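# Insert connecting link pins through chain joint, add plate

## Task

Stand the connecting link so that its pins come up through the middle joint of the chain, then press the cover plate down onto the link so both pins pass through it. The result must hold once the robot lets go.

## Robot and tools

Robot: two arms, left_arm and right_arm, each with a two-finger gripper. The fingers extend along the gripper's +z axis and separate along its y axis. The reported hand point sits between the finger pads, roughly 1 cm short of the fingertips.

Frames: the scene frame has its origin at table-top height, halfway between the two nominal arm bases. +z is up, +x points out over the table, and left_arm is on the +y side. Camera image sides do not match the arm names. Calibrated bases in the scene frame: left_arm at (+0.004, +0.316, 0) with quat_wxyz (+1.000, 0, 0, 0); right_arm at (-0.046, -0.237, 0) with quat_wxyz (+1.000, 0, 0, +0.017), a slight yaw. Up is +z in both base frames. Every hand pose, velocity, target and wrist-camera pose is given in the frame of its own arm's base. Fixed cameras and the table use the scene frame. Reported hand poses may be off by a few centimetres, more when the arm reaches far.

Row format (all motion tools): one flat list of 16 numbers covering both arms, even when only one moves. First left_arm: x, y, z, qw, qx, qy, qz, opening. Then the same eight for right_arm. x, y, z is an absolute goal position in metres in that arm's base frame. The quaternion is an absolute goal orientation, w first, same frame. Opening ranges from -1 (closed) to +1 (fully open, 0.093 m); it is a setting, not a change. To keep an arm still, resend the pose from the result just before it began resting, plus its wanted opening. To keep orientation, repeat one fixed quaternion rather than copying the drifting reported one. Resending a gripper's current opening leaves it alone; 0 is a real command.

execute_actions(actions, cameras): actions is a list of actions; each action is a list of up to 15 rows, one row per 1/30 s control step. Fewer rows means the final row is held for the rest of the 15 steps. An empty list just returns state and images. Each step the controller limits the command to 100 mm and 20 degrees away from the measured pose, so one action may fall short; the result's Hand target line shows where each arm is now headed, and you send the remainder next. A target more than 0.6 m from the gripper's present position along any of its axes gets the action refused for both arms; a malformed action or a failing first action rejects the whole call. Results also list hand positions at some steps.

move(target, speed, blend, opening_speed, blocking, cameras): straight-line paths from each Hand target to the goal. target is one 16-number row, or a list of up to 15 rows visited in order, all within 10 s. speed: m/s, 0.002 to 0.5, default 0.25 (rotation capped at double this in rad/s); one value or one per target. blend: metres of corner rounding per target, default 0 (stop at each). opening_speed: change rate of opening per second, 0.2 or more. blocking=false returns after about 0.5 s while motion continues; a new move takes over from the current point. Paths ignore obstacles and the other arm. Faster moves lag and overshoot more and strike harder; aiming deep past a contact pushes harder. Openings in later targets apply only once everything has stopped there. The result adds a move: line whose ending is e.g. done, off_target, moving, held or fault; arms not named reached within 10 mm and 2 degrees. limits=paced means clipping occurred; limits=held means steps were withheld (also by the inter-arm clearance check, which does not protect gripper-to-gripper contact).

wait(seconds): 0 to 10 s, arms keep their last command. stop(): brakes a running move. zoom_image(camera, region): region [x0, y0, x1, y1] in pixels, at most 504 by 504, from the newest image of cam_high, cam_low, cam_left_wrist or cam_right_wrist (each 672x504). finished_scene(scene): ends the current scene with its number; irreversible, and the goal must hold without the robot.

Grip readings: grip_measured is the finger motor position on the -1 to +1 scale. Empty pads meet near -0.94; each mm of object width adds about 0.0208. A reading can sit up to 0.02 high. Sending a value further below the object's width reading squeezes harder (about 50 to 62 N per pad). Keep sending the closing value to keep holding. The last Joint positions entry per arm is the opening in metres.

Arm behaviour: friction and weight leave the gripper low, short or tilted, especially stretched out; tiny moves may not happen or go sideways. Check position and tilt after each move and correct. Avoid paths near an arm's own base or with the wrist near the first joint axis: the shoulder posture may flip. Joint ranges (rad): waist -2.618 to 3.054, shoulder 0.000 to 3.142, elbow 0.000 to 3.142 (straight at 2.901), wrist pitch -1.571 to 1.571, wrist yaw -1.571 to 1.571, wrist roll -2.094 to 2.094. Torques: positive toward larger joint angle; joints 1 to 3 wrap at ±28 N m.

Avoid: dropping parts, releasing moving parts, fast impacts, very hard presses, arm-to-arm collisions, and anything leaving the table. Motor heat builds from holding loads, stretching out or pushing at unreachable goals: MOTOR HOT appears at 75 °C, at 90 °C the arm folds and idles, at 100 °C it goes limp. Occasional external tugs on held or loose parts may occur.

Each tool is called after "Call:" as name(argument=value, ...), one argument or row to a line, values as JSON.

## Session

Call:
execute_actions(
  actions=[],
)

Scene clock: 0.00 s.
left_arm: end_effector_position=(+0.3804, +0.0624, +0.0935) grip_measured=+1.000 end_effector_quat_wxyz=(+0.585, -0.128, +0.792, +0.118) | right_arm: end_effector_position=(+0.3863, -0.0518, +0.1010) grip_measured=+1.000 end_effector_quat_wxyz=(+0.587, +0.119, +0.797, -0.082)
Joint positions: left_arm=[0.025 1.585 0.34 0.935 -0.319 -0.062 0.093] | right_arm=[-0.027 1.543 0.365 0.866 0.249 0.089 0.093]
Joint velocities: within noise
Joint torques (N m): no reading
Heat: left arm: 33 °C; right arm: 37 °C.
Hand target: left_arm +0.3844, +0.0626, +0.1043; +0.599, -0.130, +0.782, +0.116 | right_arm +0.3866, -0.0517, +0.1009; +0.585, +0.119, +0.798, -0.082
Tool commands: left_gripper/opening=+1.0 right_gripper/opening=+1.0

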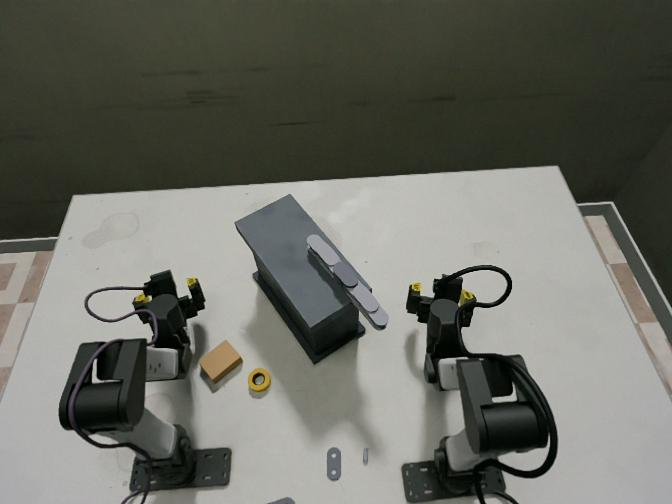

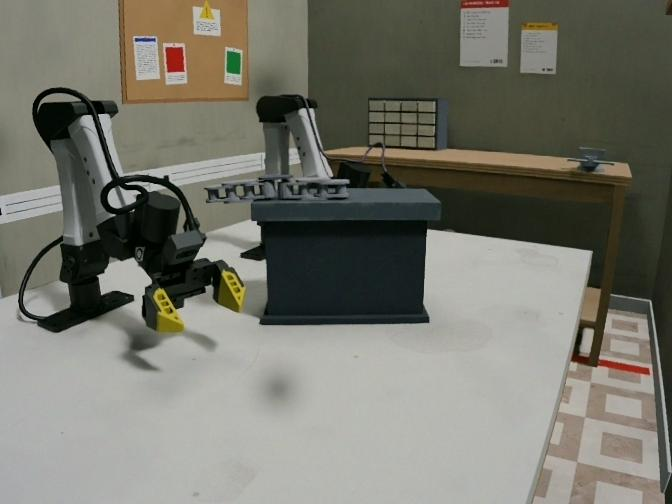

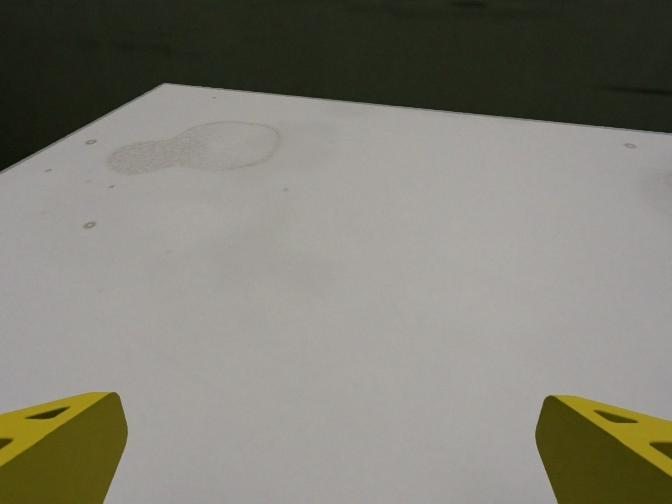

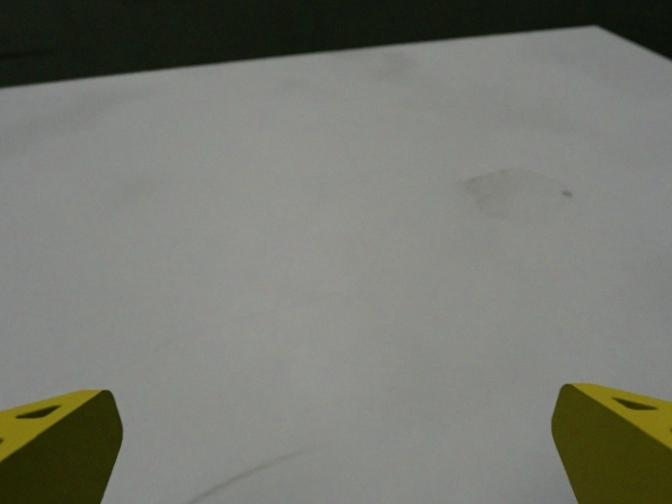

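Call:
zoom_image(
  camera="cam_high",
  region=[230, 190, 410, 330],
)

Call:
zoom_image(
  camera="cam_high",
  region=[190, 330, 430, 504],
)

Call:
zoom_image(
  camera="cam_low",
  region=[190, 150, 450, 340],
)

Scaled by 2.800 from the camera's 672x504 image, which has a finer 960x720 frame.

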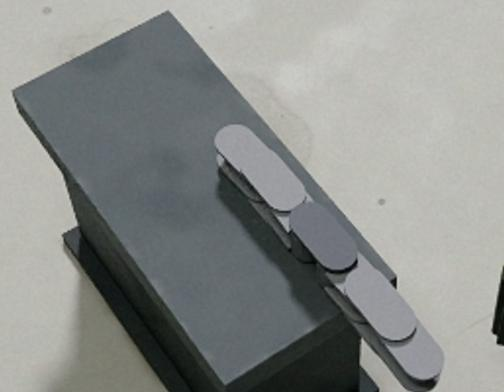

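Scaled by 2.100 from the camera's 672x504 image, which has a finer 960x720 frame.

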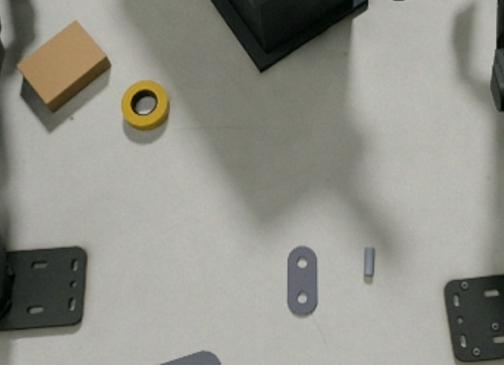

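Scaled by 1.938 from the camera's 672x504 image, which has a finer 960x720 frame.

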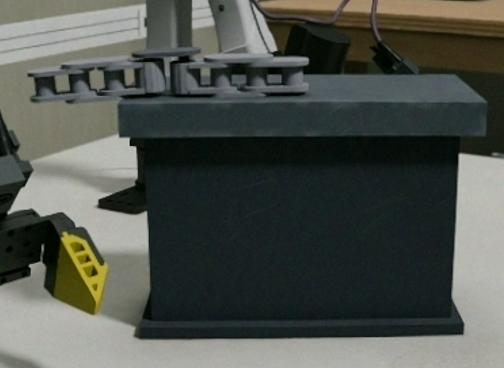

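Call:
move(
  target=[
    [0.27,-0.02,0.3,0.342,0,0.940,0,1,0.28,0.0,0.32,0.342,0,0.940,0,1],
    [0.02,-0.22,0.3,0.242,0.665,0.665,-0.242,1,0.28,0.18,0.35,0.342,0,0.940,0,1],
  ],
  blend=0.05,
)

Scene clock: 66.53 s.
left_arm: end_effector_position=(+0.0225, -0.2140, +0.2951) grip_measured=+1.000 end_effector_quat_wxyz=(+0.235, +0.660, +0.675, -0.231) | right_arm: end_effector_position=(+0.2813, +0.1805, +0.3505) grip_measured=+1.000 end_effector_quat_wxyz=(+0.346, +0.000, +0.938, +0.007)
Joint positions: left_arm=[-1.385 0.954 1.382 -1.333 0.103 0.127 0.093] | right_arm=[0.803 1.564 2.034 -1.497 0.475 0.668 0.093]
Joint velocities: within noise
Joint torques (N m): left_arm=[-1.03 -0.09 5.75 1.75 0.16 -0.06] | right_arm=[-0.03 -4.23 7.3 1.19 0.37 0.06]
Heat: left arm: 39 °C; right arm: 40 °C.
Hand target: left_arm +0.0200, -0.2198, +0.3001; +0.242, +0.664, +0.664, -0.242 | right_arm +0.2800, +0.1800, +0.3500; +0.342, +0.000, +0.940, +0.000
Off the commanded pose: left_arm 0.008 m, 2 deg | right_arm 0.001 m, 1 deg.
move: done
camera_calibration:
cam_left_wrist: T_world_to_cam=[[-0.999443, -0.0280003, 0.0181366, 0.012435], [-0.0316871, 0.966798, -0.253569, 0.322316], [-0.0104344, -0.254002, -0.967147, 0.312617], [0, 0, 0, 1]] pos_world=[0.0259033, -0.231861, 0.383851]
cam_right_wrist: T_world_to_cam=[[-0.0064297, -0.99997, -0.00439912, 0.183866], [-0.967377, 0.00733418, -0.253236, 0.396796], [0.253261, 0.00262737, -0.967395, 0.348709], [0, 0, 0, 1]] pos_world=[0.296719, 0.180034, 0.438631]

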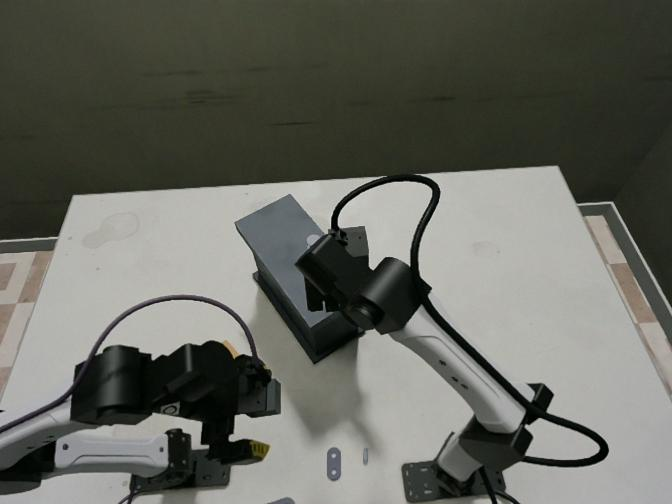

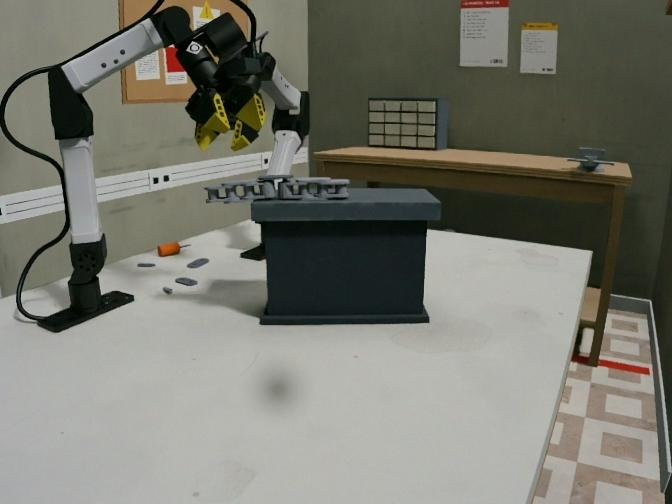

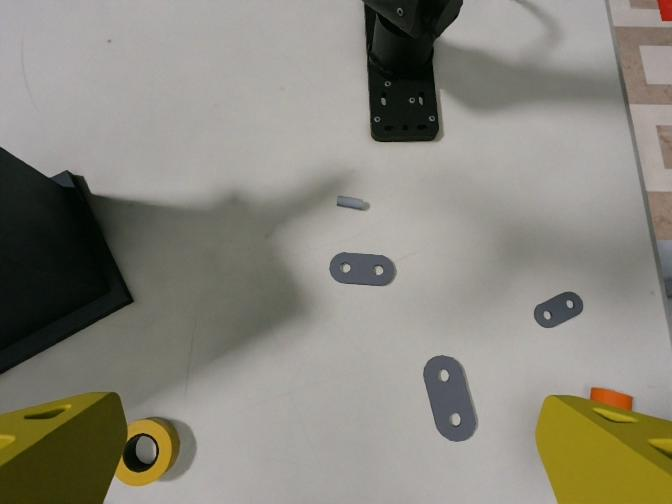

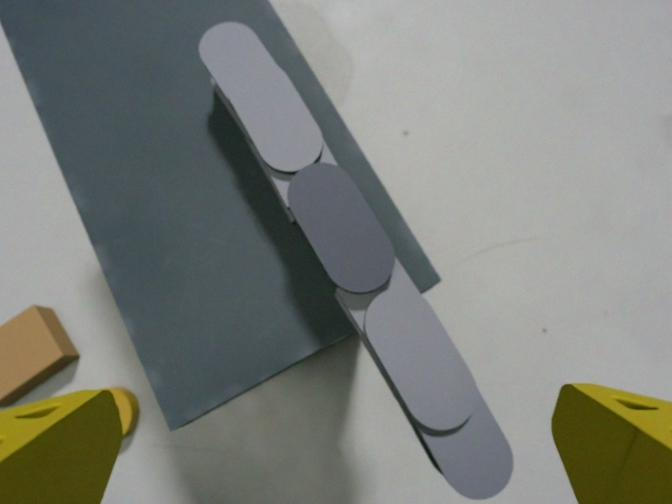

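Call:
zoom_image(
  camera="cam_right_wrist",
  region=[180, 0, 540, 504],
)

Call:
zoom_image(
  camera="cam_low",
  region=[190, 165, 370, 215],
)

Call:
zoom_image(
  camera="cam_left_wrist",
  region=[300, 170, 640, 460],
)

Scaled by 1.000.

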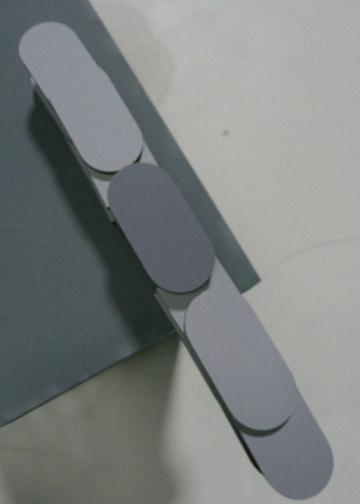

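Scaled by 2.800 from the camera's 672x504 image, which has a finer 960x720 frame.

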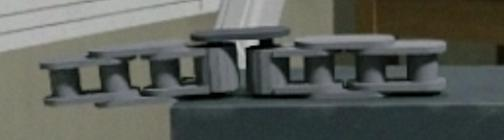

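Scaled by 1.482 from the camera's 672x504 image, which has a finer 960x720 frame.

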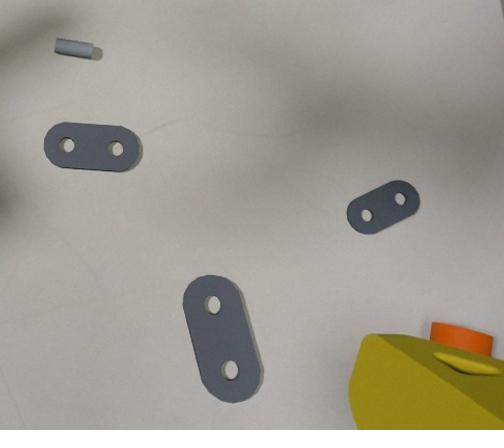

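Call:
move(
  target=[0.244,-0.185,0.27,0.5595,0.3772,0.6667,-0.3165,1,0.24,-0.08,0.24,0.5245,-0.4027,0.6836,0.3090,1],
)

Scene clock: 117.40 s.
left_arm: end_effector_position=(+0.2429, -0.1842, +0.2710) grip_measured=+1.000 end_effector_quat_wxyz=(+0.559, +0.378, +0.669, -0.311) | right_arm: end_effector_position=(+0.2414, -0.0776, +0.2393) grip_measured=+1.000 end_effector_quat_wxyz=(+0.544, -0.321, +0.759, +0.158)
Joint positions: left_arm=[-0.268 0.814 0.632 -0.067 0.739 0.176 0.093] | right_arm=[-0.977 1.411 1.161 -1.55 -1.194 -1.934 0.093]
Joint velocities: within noise
Joint torques (N m): left_arm=[0.2 -0.49 5.83 2.09 0.23 -0.24] | right_arm=[-0.51 -3.14 7.75 -0.17 -0.51 -0.04]
Heat: left arm: 40 °C; right arm: 42 °C.
Hand target: left_arm +0.2439, -0.1850, +0.2700; +0.559, +0.377, +0.667, -0.316 | right_arm +0.2407, -0.0795, +0.2397; +0.538, -0.324, +0.762, +0.158
Off the commanded pose: left_arm 0.002 m, 1 deg | right_arm 0.003 m, 22 deg; orientation clipped.
joint sent to its limit (right arm) — joint 4 (wrist pitch), lower limit. The joint targets are off in orientation, not in position.
move: off_target (right_arm); limits=paced
camera_calibration:
cam_left_wrist: T_world_to_cam=[[-0.856927, -0.515341, 0.00997566, 0.111748], [-0.297483, 0.478676, -0.826059, 0.424175], [0.420927, -0.71084, -0.563496, 0.000950964], [0, 0, 0, 1]] pos_world=[0.221545, -0.144778, 0.349815]
cam_right_wrist: T_world_to_cam=[[0.648566, -0.752929, 0.111622, -0.241702], [-0.502243, -0.533515, -0.680525, 0.279912], [0.571939, 0.385304, -0.724173, 0.146511], [0, 0, 0, 1]] pos_world=[0.213548, -0.0890986, 0.323566]

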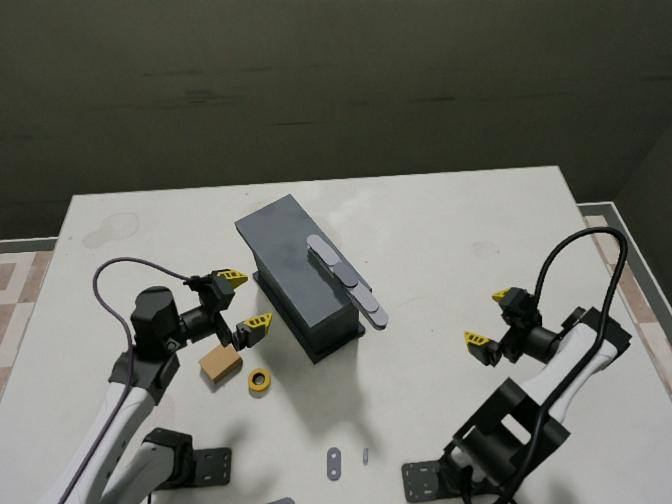

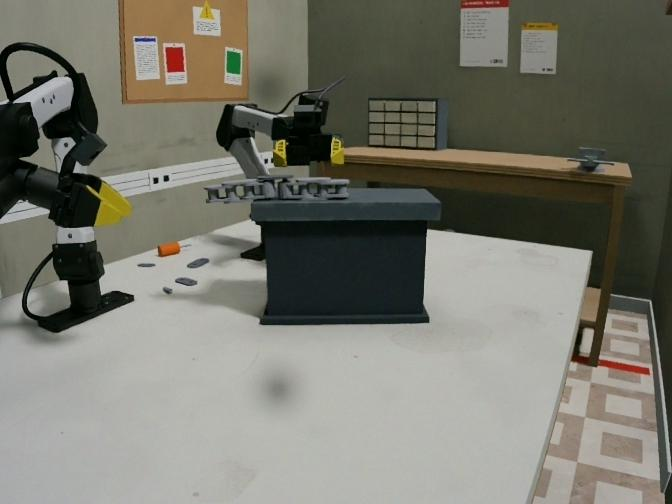

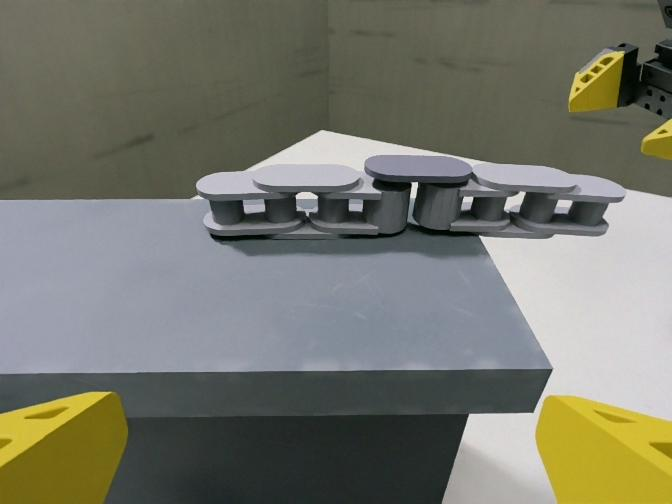

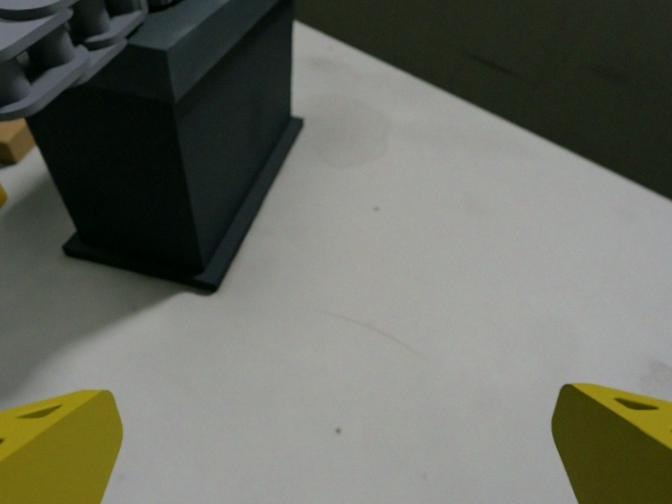

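Call:
zoom_image(
  camera="cam_left_wrist",
  region=[340, 130, 640, 270],
)

Call:
zoom_image(
  camera="cam_left_wrist",
  region=[190, 130, 490, 270],
)

Call:
zoom_image(
  camera="cam_right_wrist",
  region=[0, 0, 220, 150],
)

Scaled by 1.680 from the camera's 672x504 image, which has a finer 960x720 frame.

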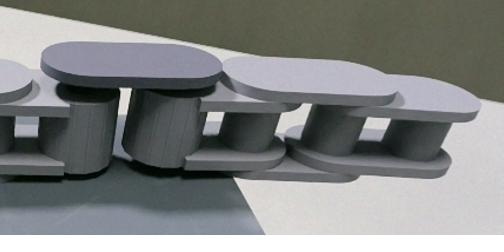

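Scaled by 1.680 from the camera's 672x504 image, which has a finer 960x720 frame.

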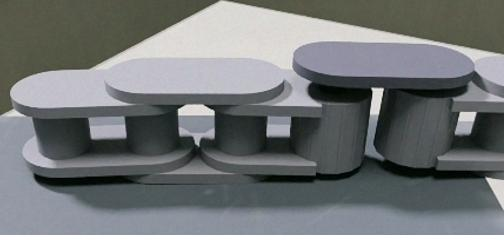

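Scaled by 2.291 from the camera's 672x504 image, which has a finer 960x720 frame.

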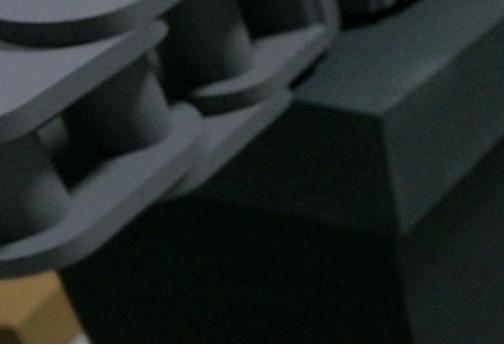

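Call:
move(
  target=[0.331,-0.331,0.38,0,-0.2647,0.9643,0,1,0.24,-0.08,0.24,0.5440,-0.321,0.759,0.158,1],
  cameras=["cam_high","cam_left_wrist"],
)

Scene clock: 221.93 s.
left_arm: end_effector_position=(+0.3250, -0.3264, +0.3734) grip_measured=+1.000 end_effector_quat_wxyz=(+0.214, -0.224, +0.902, -0.300) | right_arm: end_effector_position=(+0.2410, -0.0784, +0.2392) grip_measured=+1.000 end_effector_quat_wxyz=(+0.545, -0.324, +0.758, +0.155)
Joint positions: left_arm=[-0.814 2.103 2.84 -1.555 -0.073 -1.271 0.093] | right_arm=[-0.98 1.411 1.161 -1.55 -1.194 -1.944 0.093]
Joint velocities: within noise
Joint torques (N m): left_arm=[0.66 -8.27 6.34 1.82 0.02 -0.19] | right_arm=[-0.96 -3.52 6.82 -0.25 -0.69 -0.1]
Heat: left arm: 45 °C; right arm: 41 °C.
Hand target: left_arm +0.3305, -0.3304, +0.3793; +0.216, -0.227, +0.895, -0.318 | right_arm +0.2401, -0.0799, +0.2399; +0.544, -0.320, +0.760, +0.156
Off the commanded pose: left_arm 0.010 m, 43 deg; orientation clipped | right_arm 0.002 m, 1 deg.
elbow stopped short (left arm): the move would have taken joint 3 (elbow) straighter than the controller allows.
joint sent to its limit (right arm) — joint 4 (wrist pitch), lower limit. The joint targets still meet the commanded pose.
move: off_target (left_arm); limits=paced
camera_calibration:
cam_left_wrist: T_world_to_cam=[[0.281847, -0.708208, 0.647305, -0.563232], [-0.946972, -0.313824, 0.0689761, 0.219421], [0.154291, -0.632421, -0.759104, 0.10824], [0, 0, 0, 1]] pos_world=[0.34983, -0.261572, 0.431613]
Images, in order (width x height): cam_high 672x504, cam_left_wrist 672x504.

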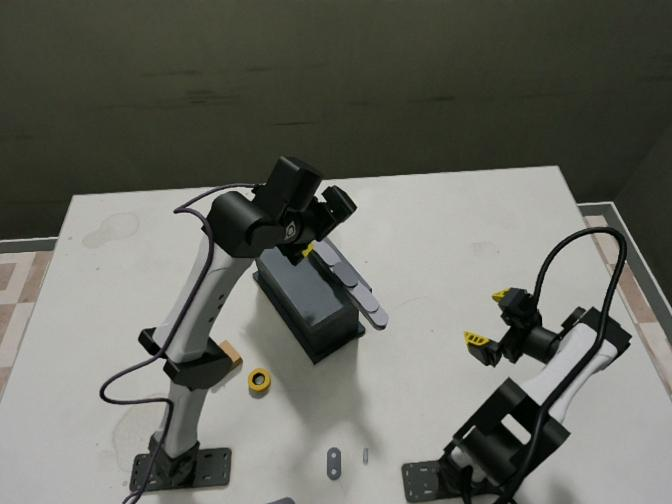

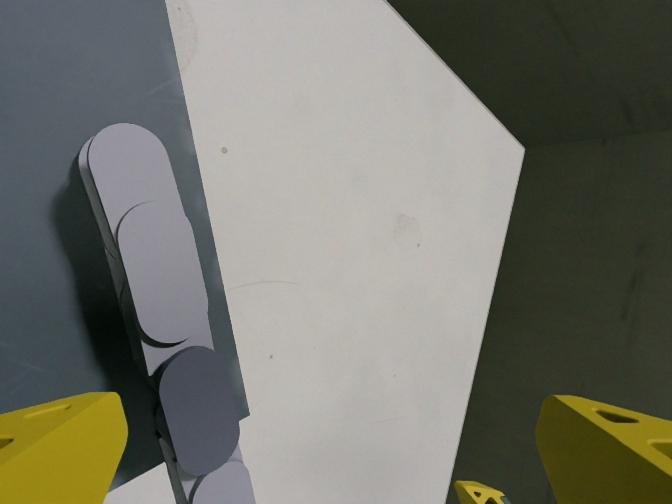

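Call:
move(
  target=[0.32,-0.32,0.30,0,-0.2647,0.9643,0,1,0.24,-0.08,0.24,0.5440,-0.321,0.759,0.158,1],
  cameras=["cam_high","cam_left_wrist","cam_low"],
)

Scene clock: 228.20 s.
left_arm: end_effector_position=(+0.3227, -0.3247, +0.2887) grip_measured=+1.000 end_effector_quat_wxyz=(+0.129, -0.245, +0.941, -0.196) | right_arm: end_effector_position=(+0.2410, -0.0784, +0.2392) grip_measured=+1.000 end_effector_quat_wxyz=(+0.545, -0.324, +0.758, +0.155)
Joint positions: left_arm=[-0.799 2.116 2.59 -1.572 -0.03 -1.302 0.093] | right_arm=[-0.98 1.411 1.161 -1.55 -1.194 -1.944 0.093]
Joint velocities: within noise
Joint torques (N m): left_arm=[0.69 -13.61 4.14 1.19 0.09 -0.25] | right_arm=[-0.9 -3.54 7.06 -0.24 -0.65 -0.08]
Heat: left arm: 44 °C; right arm: 41 °C.
Hand target: left_arm +0.3200, -0.3199, +0.2994; +0.128, -0.251, +0.936, -0.210 | right_arm +0.2401, -0.0799, +0.2399; +0.544, -0.320, +0.760, +0.156
Off the commanded pose: left_arm 0.013 m, 27 deg; orientation clipped | right_arm 0.002 m, 1 deg.
elbow stopped short (left arm): the move would have taken joint 3 (elbow) straighter than the controller allows.
joint read past its limit (left arm) — joint 4 (wrist pitch), lower limit.
joint sent to its limit (left arm) — joint 4 (wrist pitch), lower limit. The joint targets are off in orientation, not in position.
joint sent to its limit (right arm) — joint 4 (wrist pitch), lower limit. The joint targets still meet the commanded pose.
move: off_target (left_arm); limits=paced
camera_calibration:
cam_left_wrist: T_world_to_cam=[[0.420188, -0.792504, 0.442019, -0.519314], [-0.907069, -0.352945, 0.229467, 0.15176], [-0.0258448, -0.497361, -0.867159, 0.178612], [0, 0, 0, 1]] pos_world=[0.360482, -0.269161, 0.349608]
Images, in order (width x height): cam_high 672x504, cam_low 672x504, cam_left_wrist 672x504.

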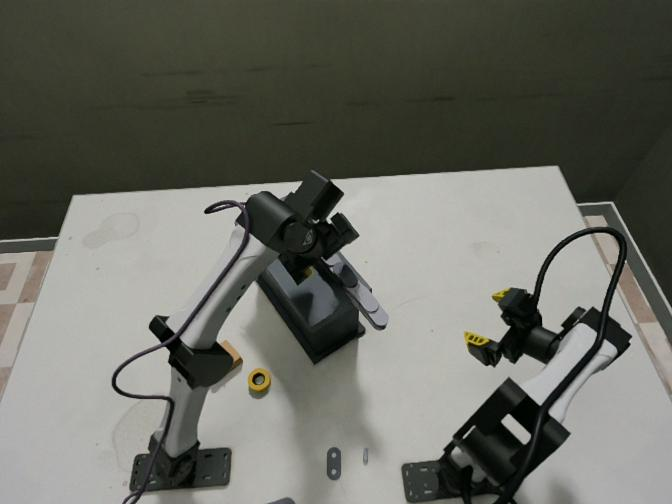

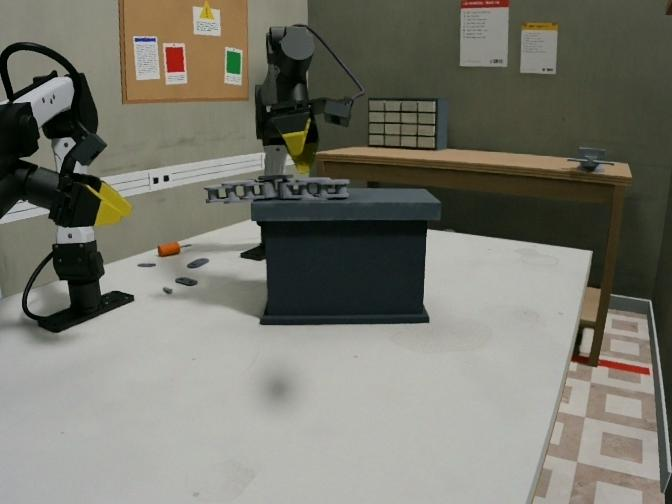

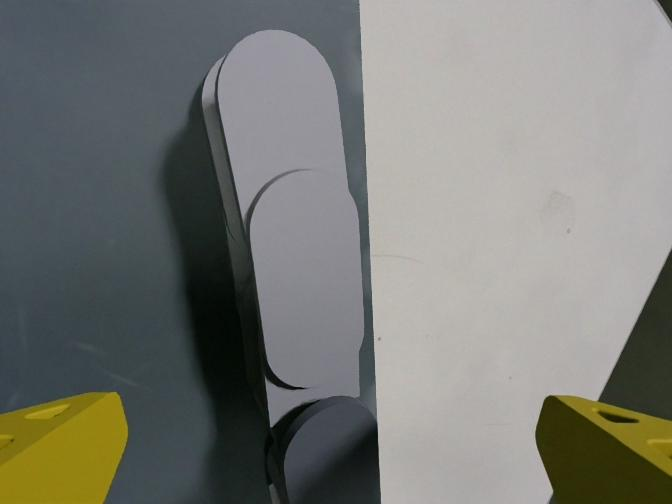

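Call:
move(
  target=[
    [0.244,-0.15,0.28,0.5595,0.3772,0.6667,-0.3165,1,0.24,-0.03,0.28,0.3827,0,0.9239,0,1],
    [0.244,-0.15,0.28,0.5595,0.3772,0.6667,-0.3165,1,0.300,0.161,0.31,0.3707,-0.2290,0.8951,0.0948,1],
  ],
  cameras=["cam_high","cam_left_wrist","cam_right_wrist"],
  blend=0.03,
)

Scene clock: 259.67 s.
left_arm: end_effector_position=(+0.2441, -0.1504, +0.2784) grip_measured=+1.000 end_effector_quat_wxyz=(+0.552, +0.371, +0.676, -0.318) | right_arm: end_effector_position=(+0.2972, +0.1588, +0.3035) grip_measured=+1.000 end_effector_quat_wxyz=(+0.362, -0.229, +0.899, +0.095)
Joint positions: left_arm=[-0.058 0.808 0.685 -0.201 0.94 0.245 0.093] | right_arm=[0.483 1.274 1.495 -1.024 -0.016 -0.011 0.093]
Joint velocities: within noise
Joint torques (N m): left_arm=[0.7 -1.17 5.79 1.96 0.33 -0.07] | right_arm=[0.06 -3.22 8.77 1.93 0.05 0.02]
Heat: left arm: 42 °C; right arm: 41 °C.
Hand target: left_arm +0.2440, -0.1500, +0.2799; +0.559, +0.377, +0.667, -0.316 | right_arm +0.2999, +0.1609, +0.3099; +0.371, -0.229, +0.895, +0.095
Off the commanded pose: left_arm 0.002 m, 2 deg | right_arm 0.007 m, 1 deg.
move: done
camera_calibration:
cam_left_wrist: T_world_to_cam=[[-0.854516, -0.518189, 0.0358114, 0.121938], [-0.319896, 0.470697, -0.82226, 0.417696], [0.409229, -0.71409, -0.567984, 0.0321851], [0, 0, 0, 1]] pos_world=[0.224646, -0.110438, 0.357369]
cam_right_wrist: T_world_to_cam=[[0.470205, -0.88255, 0.00363844, -0.000655396], [-0.837945, -0.447728, -0.31207, 0.452145], [0.277047, 0.143688, -0.950052, 0.264565], [0, 0, 0, 1]] pos_world=[0.305884, 0.163844, 0.392454]
Images, in order (width x height): cam_high 672x504, cam_left_wrist 672x504, cam_right_wrist 672x504.

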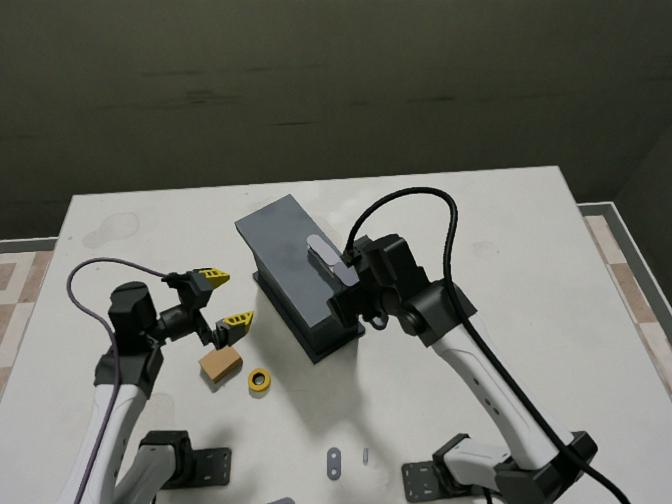

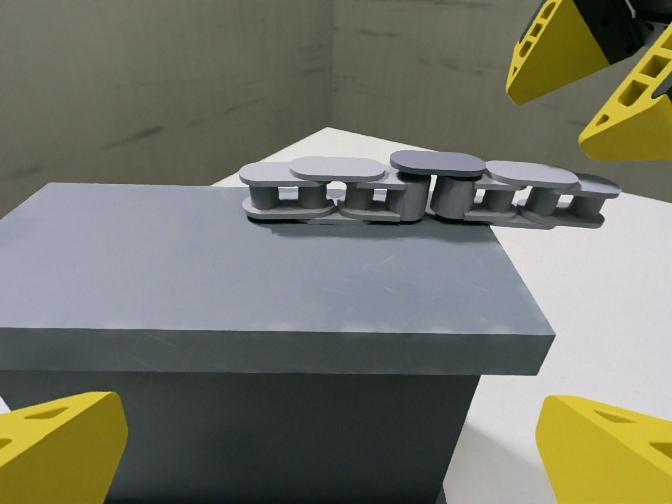

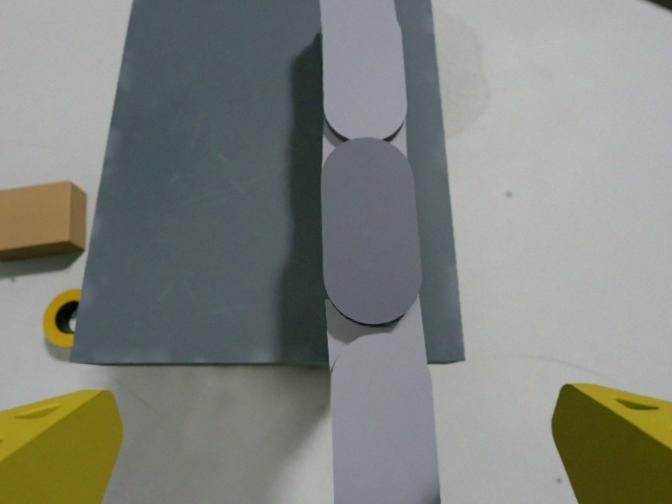

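Call:
zoom_image(
  camera="cam_right_wrist",
  region=[280, 120, 460, 340],
)

Call:
zoom_image(
  camera="cam_left_wrist",
  region=[360, 130, 520, 250],
)

Scaled by 2.291 from the camera's 672x504 image, which has a finer 960x720 frame.

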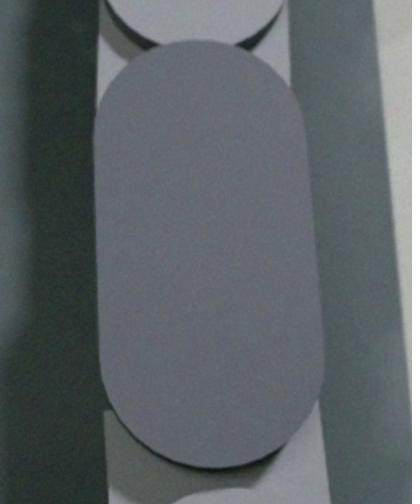

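Scaled by 3.150 from the camera's 672x504 image, which has a finer 960x720 frame.

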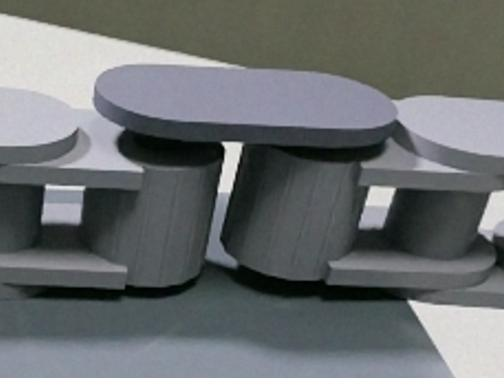

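Call:
move(
  target=[
    [0.244,-0.15,0.28,0.5595,0.3772,0.6667,-0.3165,1,0.30,0.04,0.34,0.6853,-0.1741,0.6853,0.1741,1],
    [0.244,-0.15,0.28,0.5595,0.3772,0.6667,-0.3165,1,0.3316,0.0434,0.2348,0.3615,0.3615,0.6077,0.6077,1],
  ],
  blend=0.02,
)

Scene clock: 496.20 s.
left_arm: end_effector_position=(+0.2440, -0.1505, +0.2784) grip_measured=+1.000 end_effector_quat_wxyz=(+0.552, +0.371, +0.676, -0.318) | right_arm: end_effector_position=(+0.3313, +0.0422, +0.2407) grip_measured=+1.000 end_effector_quat_wxyz=(+0.368, +0.354, +0.608, +0.608)
Joint positions: left_arm=[-0.058 0.808 0.685 -0.201 0.941 0.246 0.093] | right_arm=[-0.207 1.02 0.373 0.658 -0.706 1.561 0.093]
Joint velocities: within noise
Joint torques (N m): left_arm=[0.69 -1.17 5.79 1.96 0.33 -0.08] | right_arm=[0.21 -1.21 6.48 2.23 0.09 0.03]
Heat: left arm: 47 °C; right arm: 48 °C.
Hand target: left_arm +0.2439, -0.1500, +0.2799; +0.559, +0.377, +0.667, -0.316 | right_arm +0.3315, +0.0433, +0.2347; +0.361, +0.362, +0.608, +0.607
Off the commanded pose: left_arm 0.002 m, 1 deg | right_arm 0.006 m, 1 deg.
move: done
camera_calibration:
cam_left_wrist: T_world_to_cam=[[-0.854987, -0.517453, 0.0352005, 0.122209], [-0.318973, 0.471094, -0.822391, 0.417594], [0.408966, -0.714362, -0.567833, 0.0321773], [0, 0, 0, 1]] pos_world=[0.224529, -0.110503, 0.357395]
cam_right_wrist: T_world_to_cam=[[0.00120422, -0.0145163, -0.999894, 0.240959], [-0.812698, 0.582609, -0.00943699, 0.284212], [0.582684, 0.812623, -0.0110958, -0.143264], [0, 0, 0, 1]] pos_world=[0.314166, -0.045667, 0.242026]

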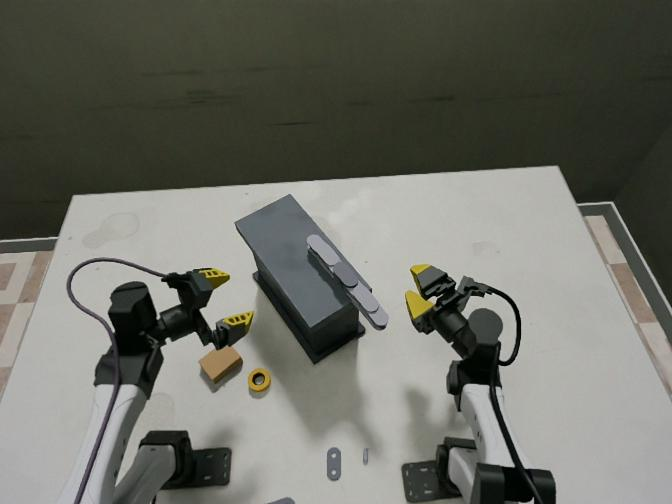

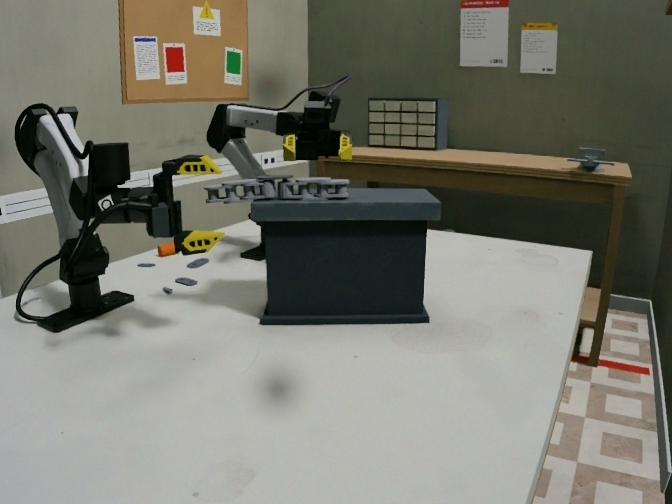

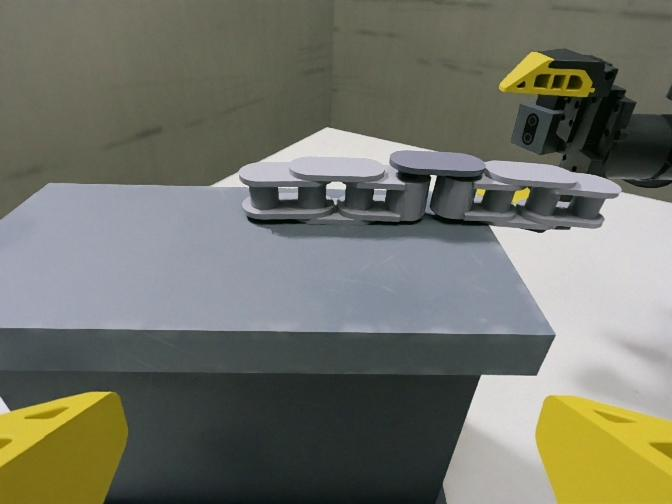

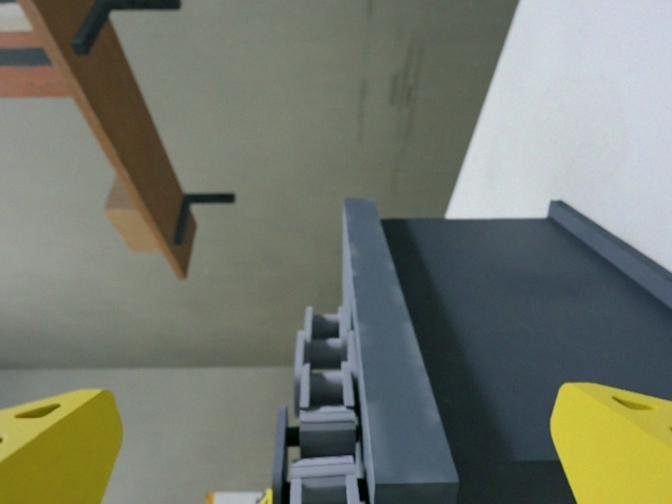

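Call:
move(
  target=[0.244,-0.15,0.28,0.5595,0.3772,0.6667,-0.3165,1,0.303,0.0961,0.2350,0.3615,0.3615,0.6077,0.6077,1],
  cameras=["cam_low","cam_left_wrist","cam_right_wrist"],
  speed=0.12,
)

Call:
zoom_image(
  camera="cam_left_wrist",
  region=[400, 60, 672, 280],
)

Scene clock: 511.17 s.
left_arm: end_effector_position=(+0.2440, -0.1505, +0.2784) grip_measured=+1.000 end_effector_quat_wxyz=(+0.552, +0.371, +0.676, -0.318) | right_arm: end_effector_position=(+0.3038, +0.0956, +0.2440) grip_measured=+1.000 end_effector_quat_wxyz=(+0.372, +0.349, +0.603, +0.613)
Joint positions: left_arm=[-0.058 0.808 0.685 -0.201 0.941 0.246 0.093] | right_arm=[0.093 0.824 0.301 0.554 -0.408 1.562 0.093]
Joint velocities: within noise
Joint torques (N m): left_arm=[0.69 -1.18 5.79 1.95 0.32 -0.08] | right_arm=[0.24 -1.18 7.2 1.96 0.07 0.01]
Heat: left arm: 47 °C; right arm: 47 °C.
Hand target: left_arm +0.2440, -0.1500, +0.2799; +0.559, +0.377, +0.667, -0.316 | right_arm +0.3030, +0.0961, +0.2350; +0.362, +0.361, +0.608, +0.608
Off the commanded pose: left_arm 0.002 m, 1 deg | right_arm 0.009 m, 2 deg.
move: done
camera_calibration:
cam_left_wrist: T_world_to_cam=[[-0.854987, -0.517453, 0.0352005, 0.122209], [-0.318973, 0.471094, -0.822391, 0.417594], [0.408966, -0.714362, -0.567833, 0.0321773], [0, 0, 0, 1]] pos_world=[0.224529, -0.110503, 0.357395]
cam_right_wrist: T_world_to_cam=[[0.0209941, -0.00840064, -0.999744, 0.238386], [-0.81376, 0.580786, -0.0219687, 0.234322], [0.580822, 0.814013, 0.00535695, -0.174238], [0, 0, 0, 1]] pos_world=[0.286878, 0.00774343, 0.244406]
Images, in order (width x height): cam_low 672x504, cam_left_wrist 672x504, cam_right_wrist 672x504.

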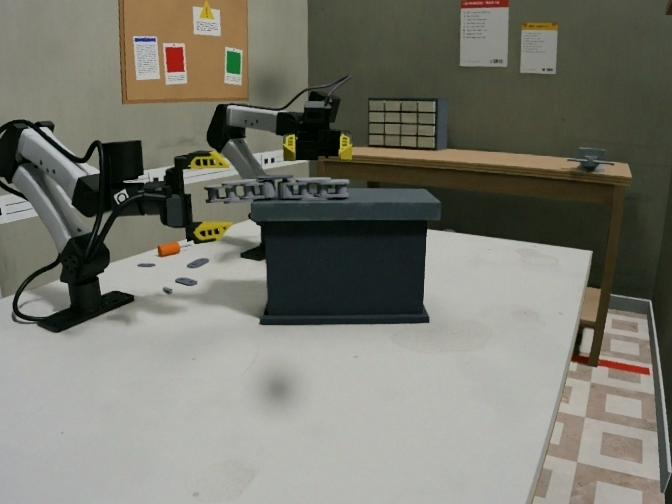

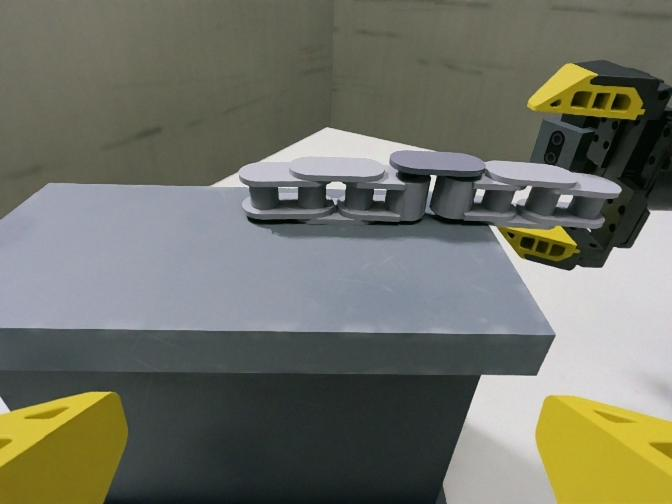

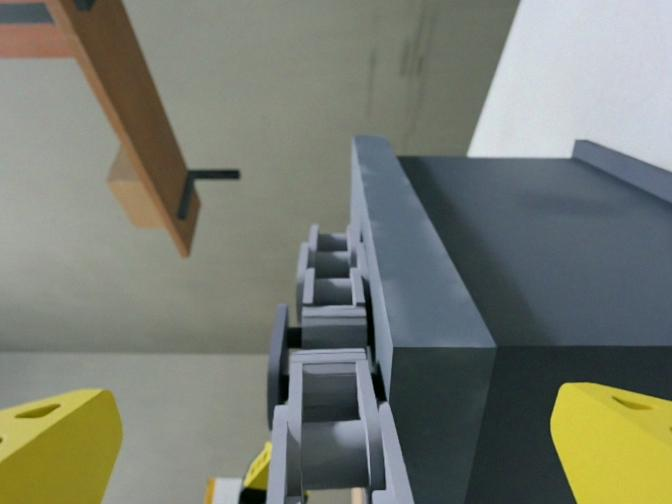

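Scaled by 1.853 from the camera's 672x504 image, which has a finer 960x720 frame.

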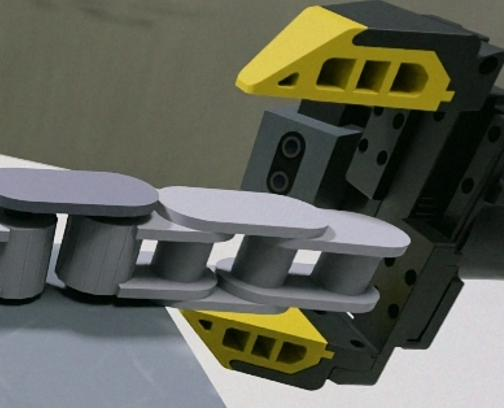

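Call:
move(
  target=[0.244,-0.15,0.28,0.5595,0.3772,0.6667,-0.3165,1,0.283,0.134,0.2330,0.3615,0.3615,0.6077,0.6077,1],
  cameras=["cam_low","cam_left_wrist","cam_right_wrist"],
  speed=0.1,
)

Call:
zoom_image(
  camera="cam_left_wrist",
  region=[400, 60, 672, 280],
)

Scene clock: 522.10 s.
left_arm: end_effector_position=(+0.2440, -0.1505, +0.2784) grip_measured=+1.000 end_effector_quat_wxyz=(+0.552, +0.371, +0.676, -0.318) | right_arm: end_effector_position=(+0.2840, +0.1339, +0.2432) grip_measured=+1.000 end_effector_quat_wxyz=(+0.370, +0.351, +0.601, +0.616)
Joint positions: left_arm=[-0.058 0.808 0.685 -0.201 0.941 0.246 0.093] | right_arm=[0.37 0.751 0.278 0.506 -0.131 1.563 0.093]
Joint velocities: within noise
Joint torques (N m): left_arm=[0.7 -1.17 5.81 1.96 0.32 -0.08] | right_arm=[0.28 -0.96 7.1 1.98 0.15 0.06]
Heat: left arm: 47 °C; right arm: 47 °C.
Hand target: left_arm +0.2440, -0.1500, +0.2799; +0.559, +0.377, +0.667, -0.316 | right_arm +0.2830, +0.1340, +0.2331; +0.362, +0.361, +0.608, +0.608
Off the commanded pose: left_arm 0.002 m, 1 deg | right_arm 0.010 m, 2 deg.
move: done
camera_calibration:
cam_left_wrist: T_world_to_cam=[[-0.854987, -0.517453, 0.0352005, 0.122209], [-0.318973, 0.471094, -0.822391, 0.417594], [0.408966, -0.714362, -0.567833, 0.0321773], [0, 0, 0, 1]] pos_world=[0.224529, -0.110503, 0.357395]
cam_right_wrist: T_world_to_cam=[[0.020261, 0.000839521, -0.999794, 0.237335], [-0.813861, 0.580839, -0.0160053, 0.194505], [0.580706, 0.814018, 0.0124516, -0.195608], [0, 0, 0, 1]] pos_world=[0.267082, 0.046053, 0.242835]
Images, in order (width x height): cam_low 672x504, cam_left_wrist 672x504, cam_right_wrist 672x504.

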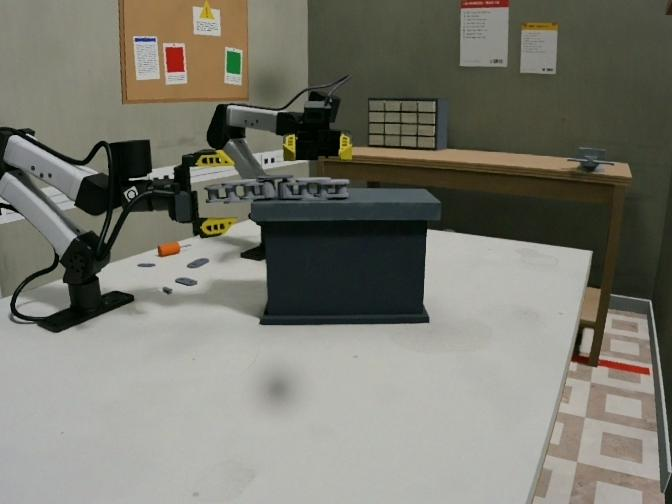

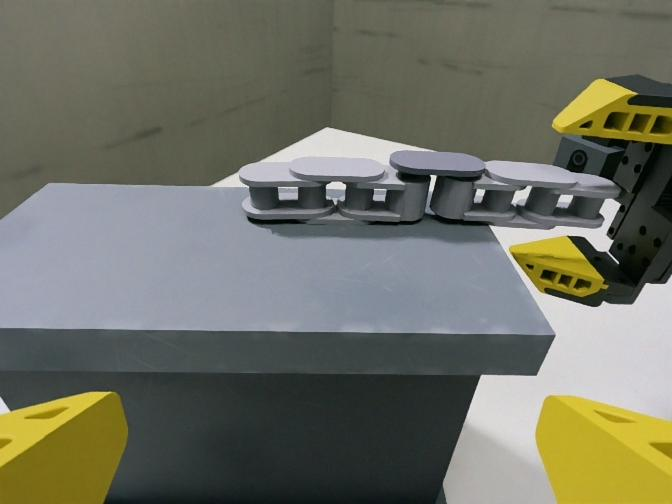

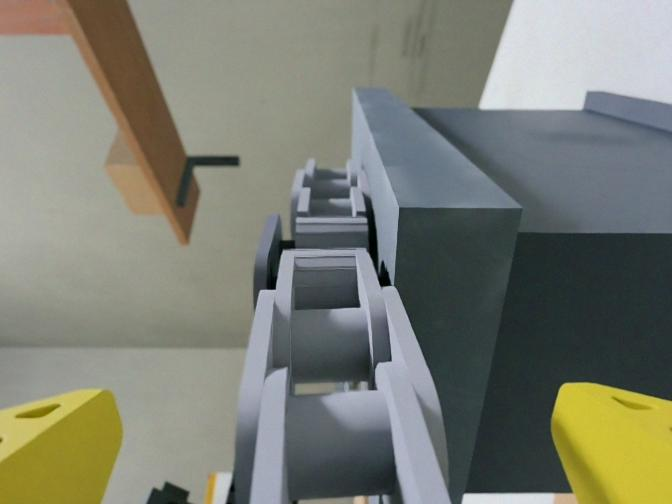

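Scaled by 1.853 from the camera's 672x504 image, which has a finer 960x720 frame.

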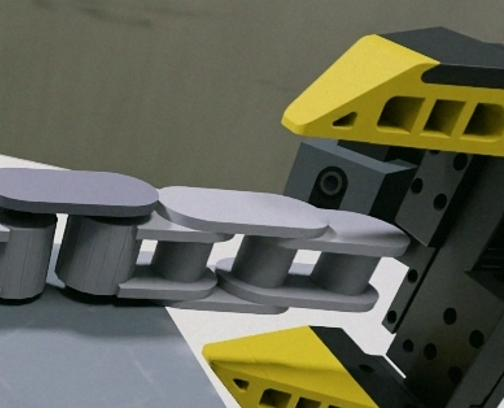

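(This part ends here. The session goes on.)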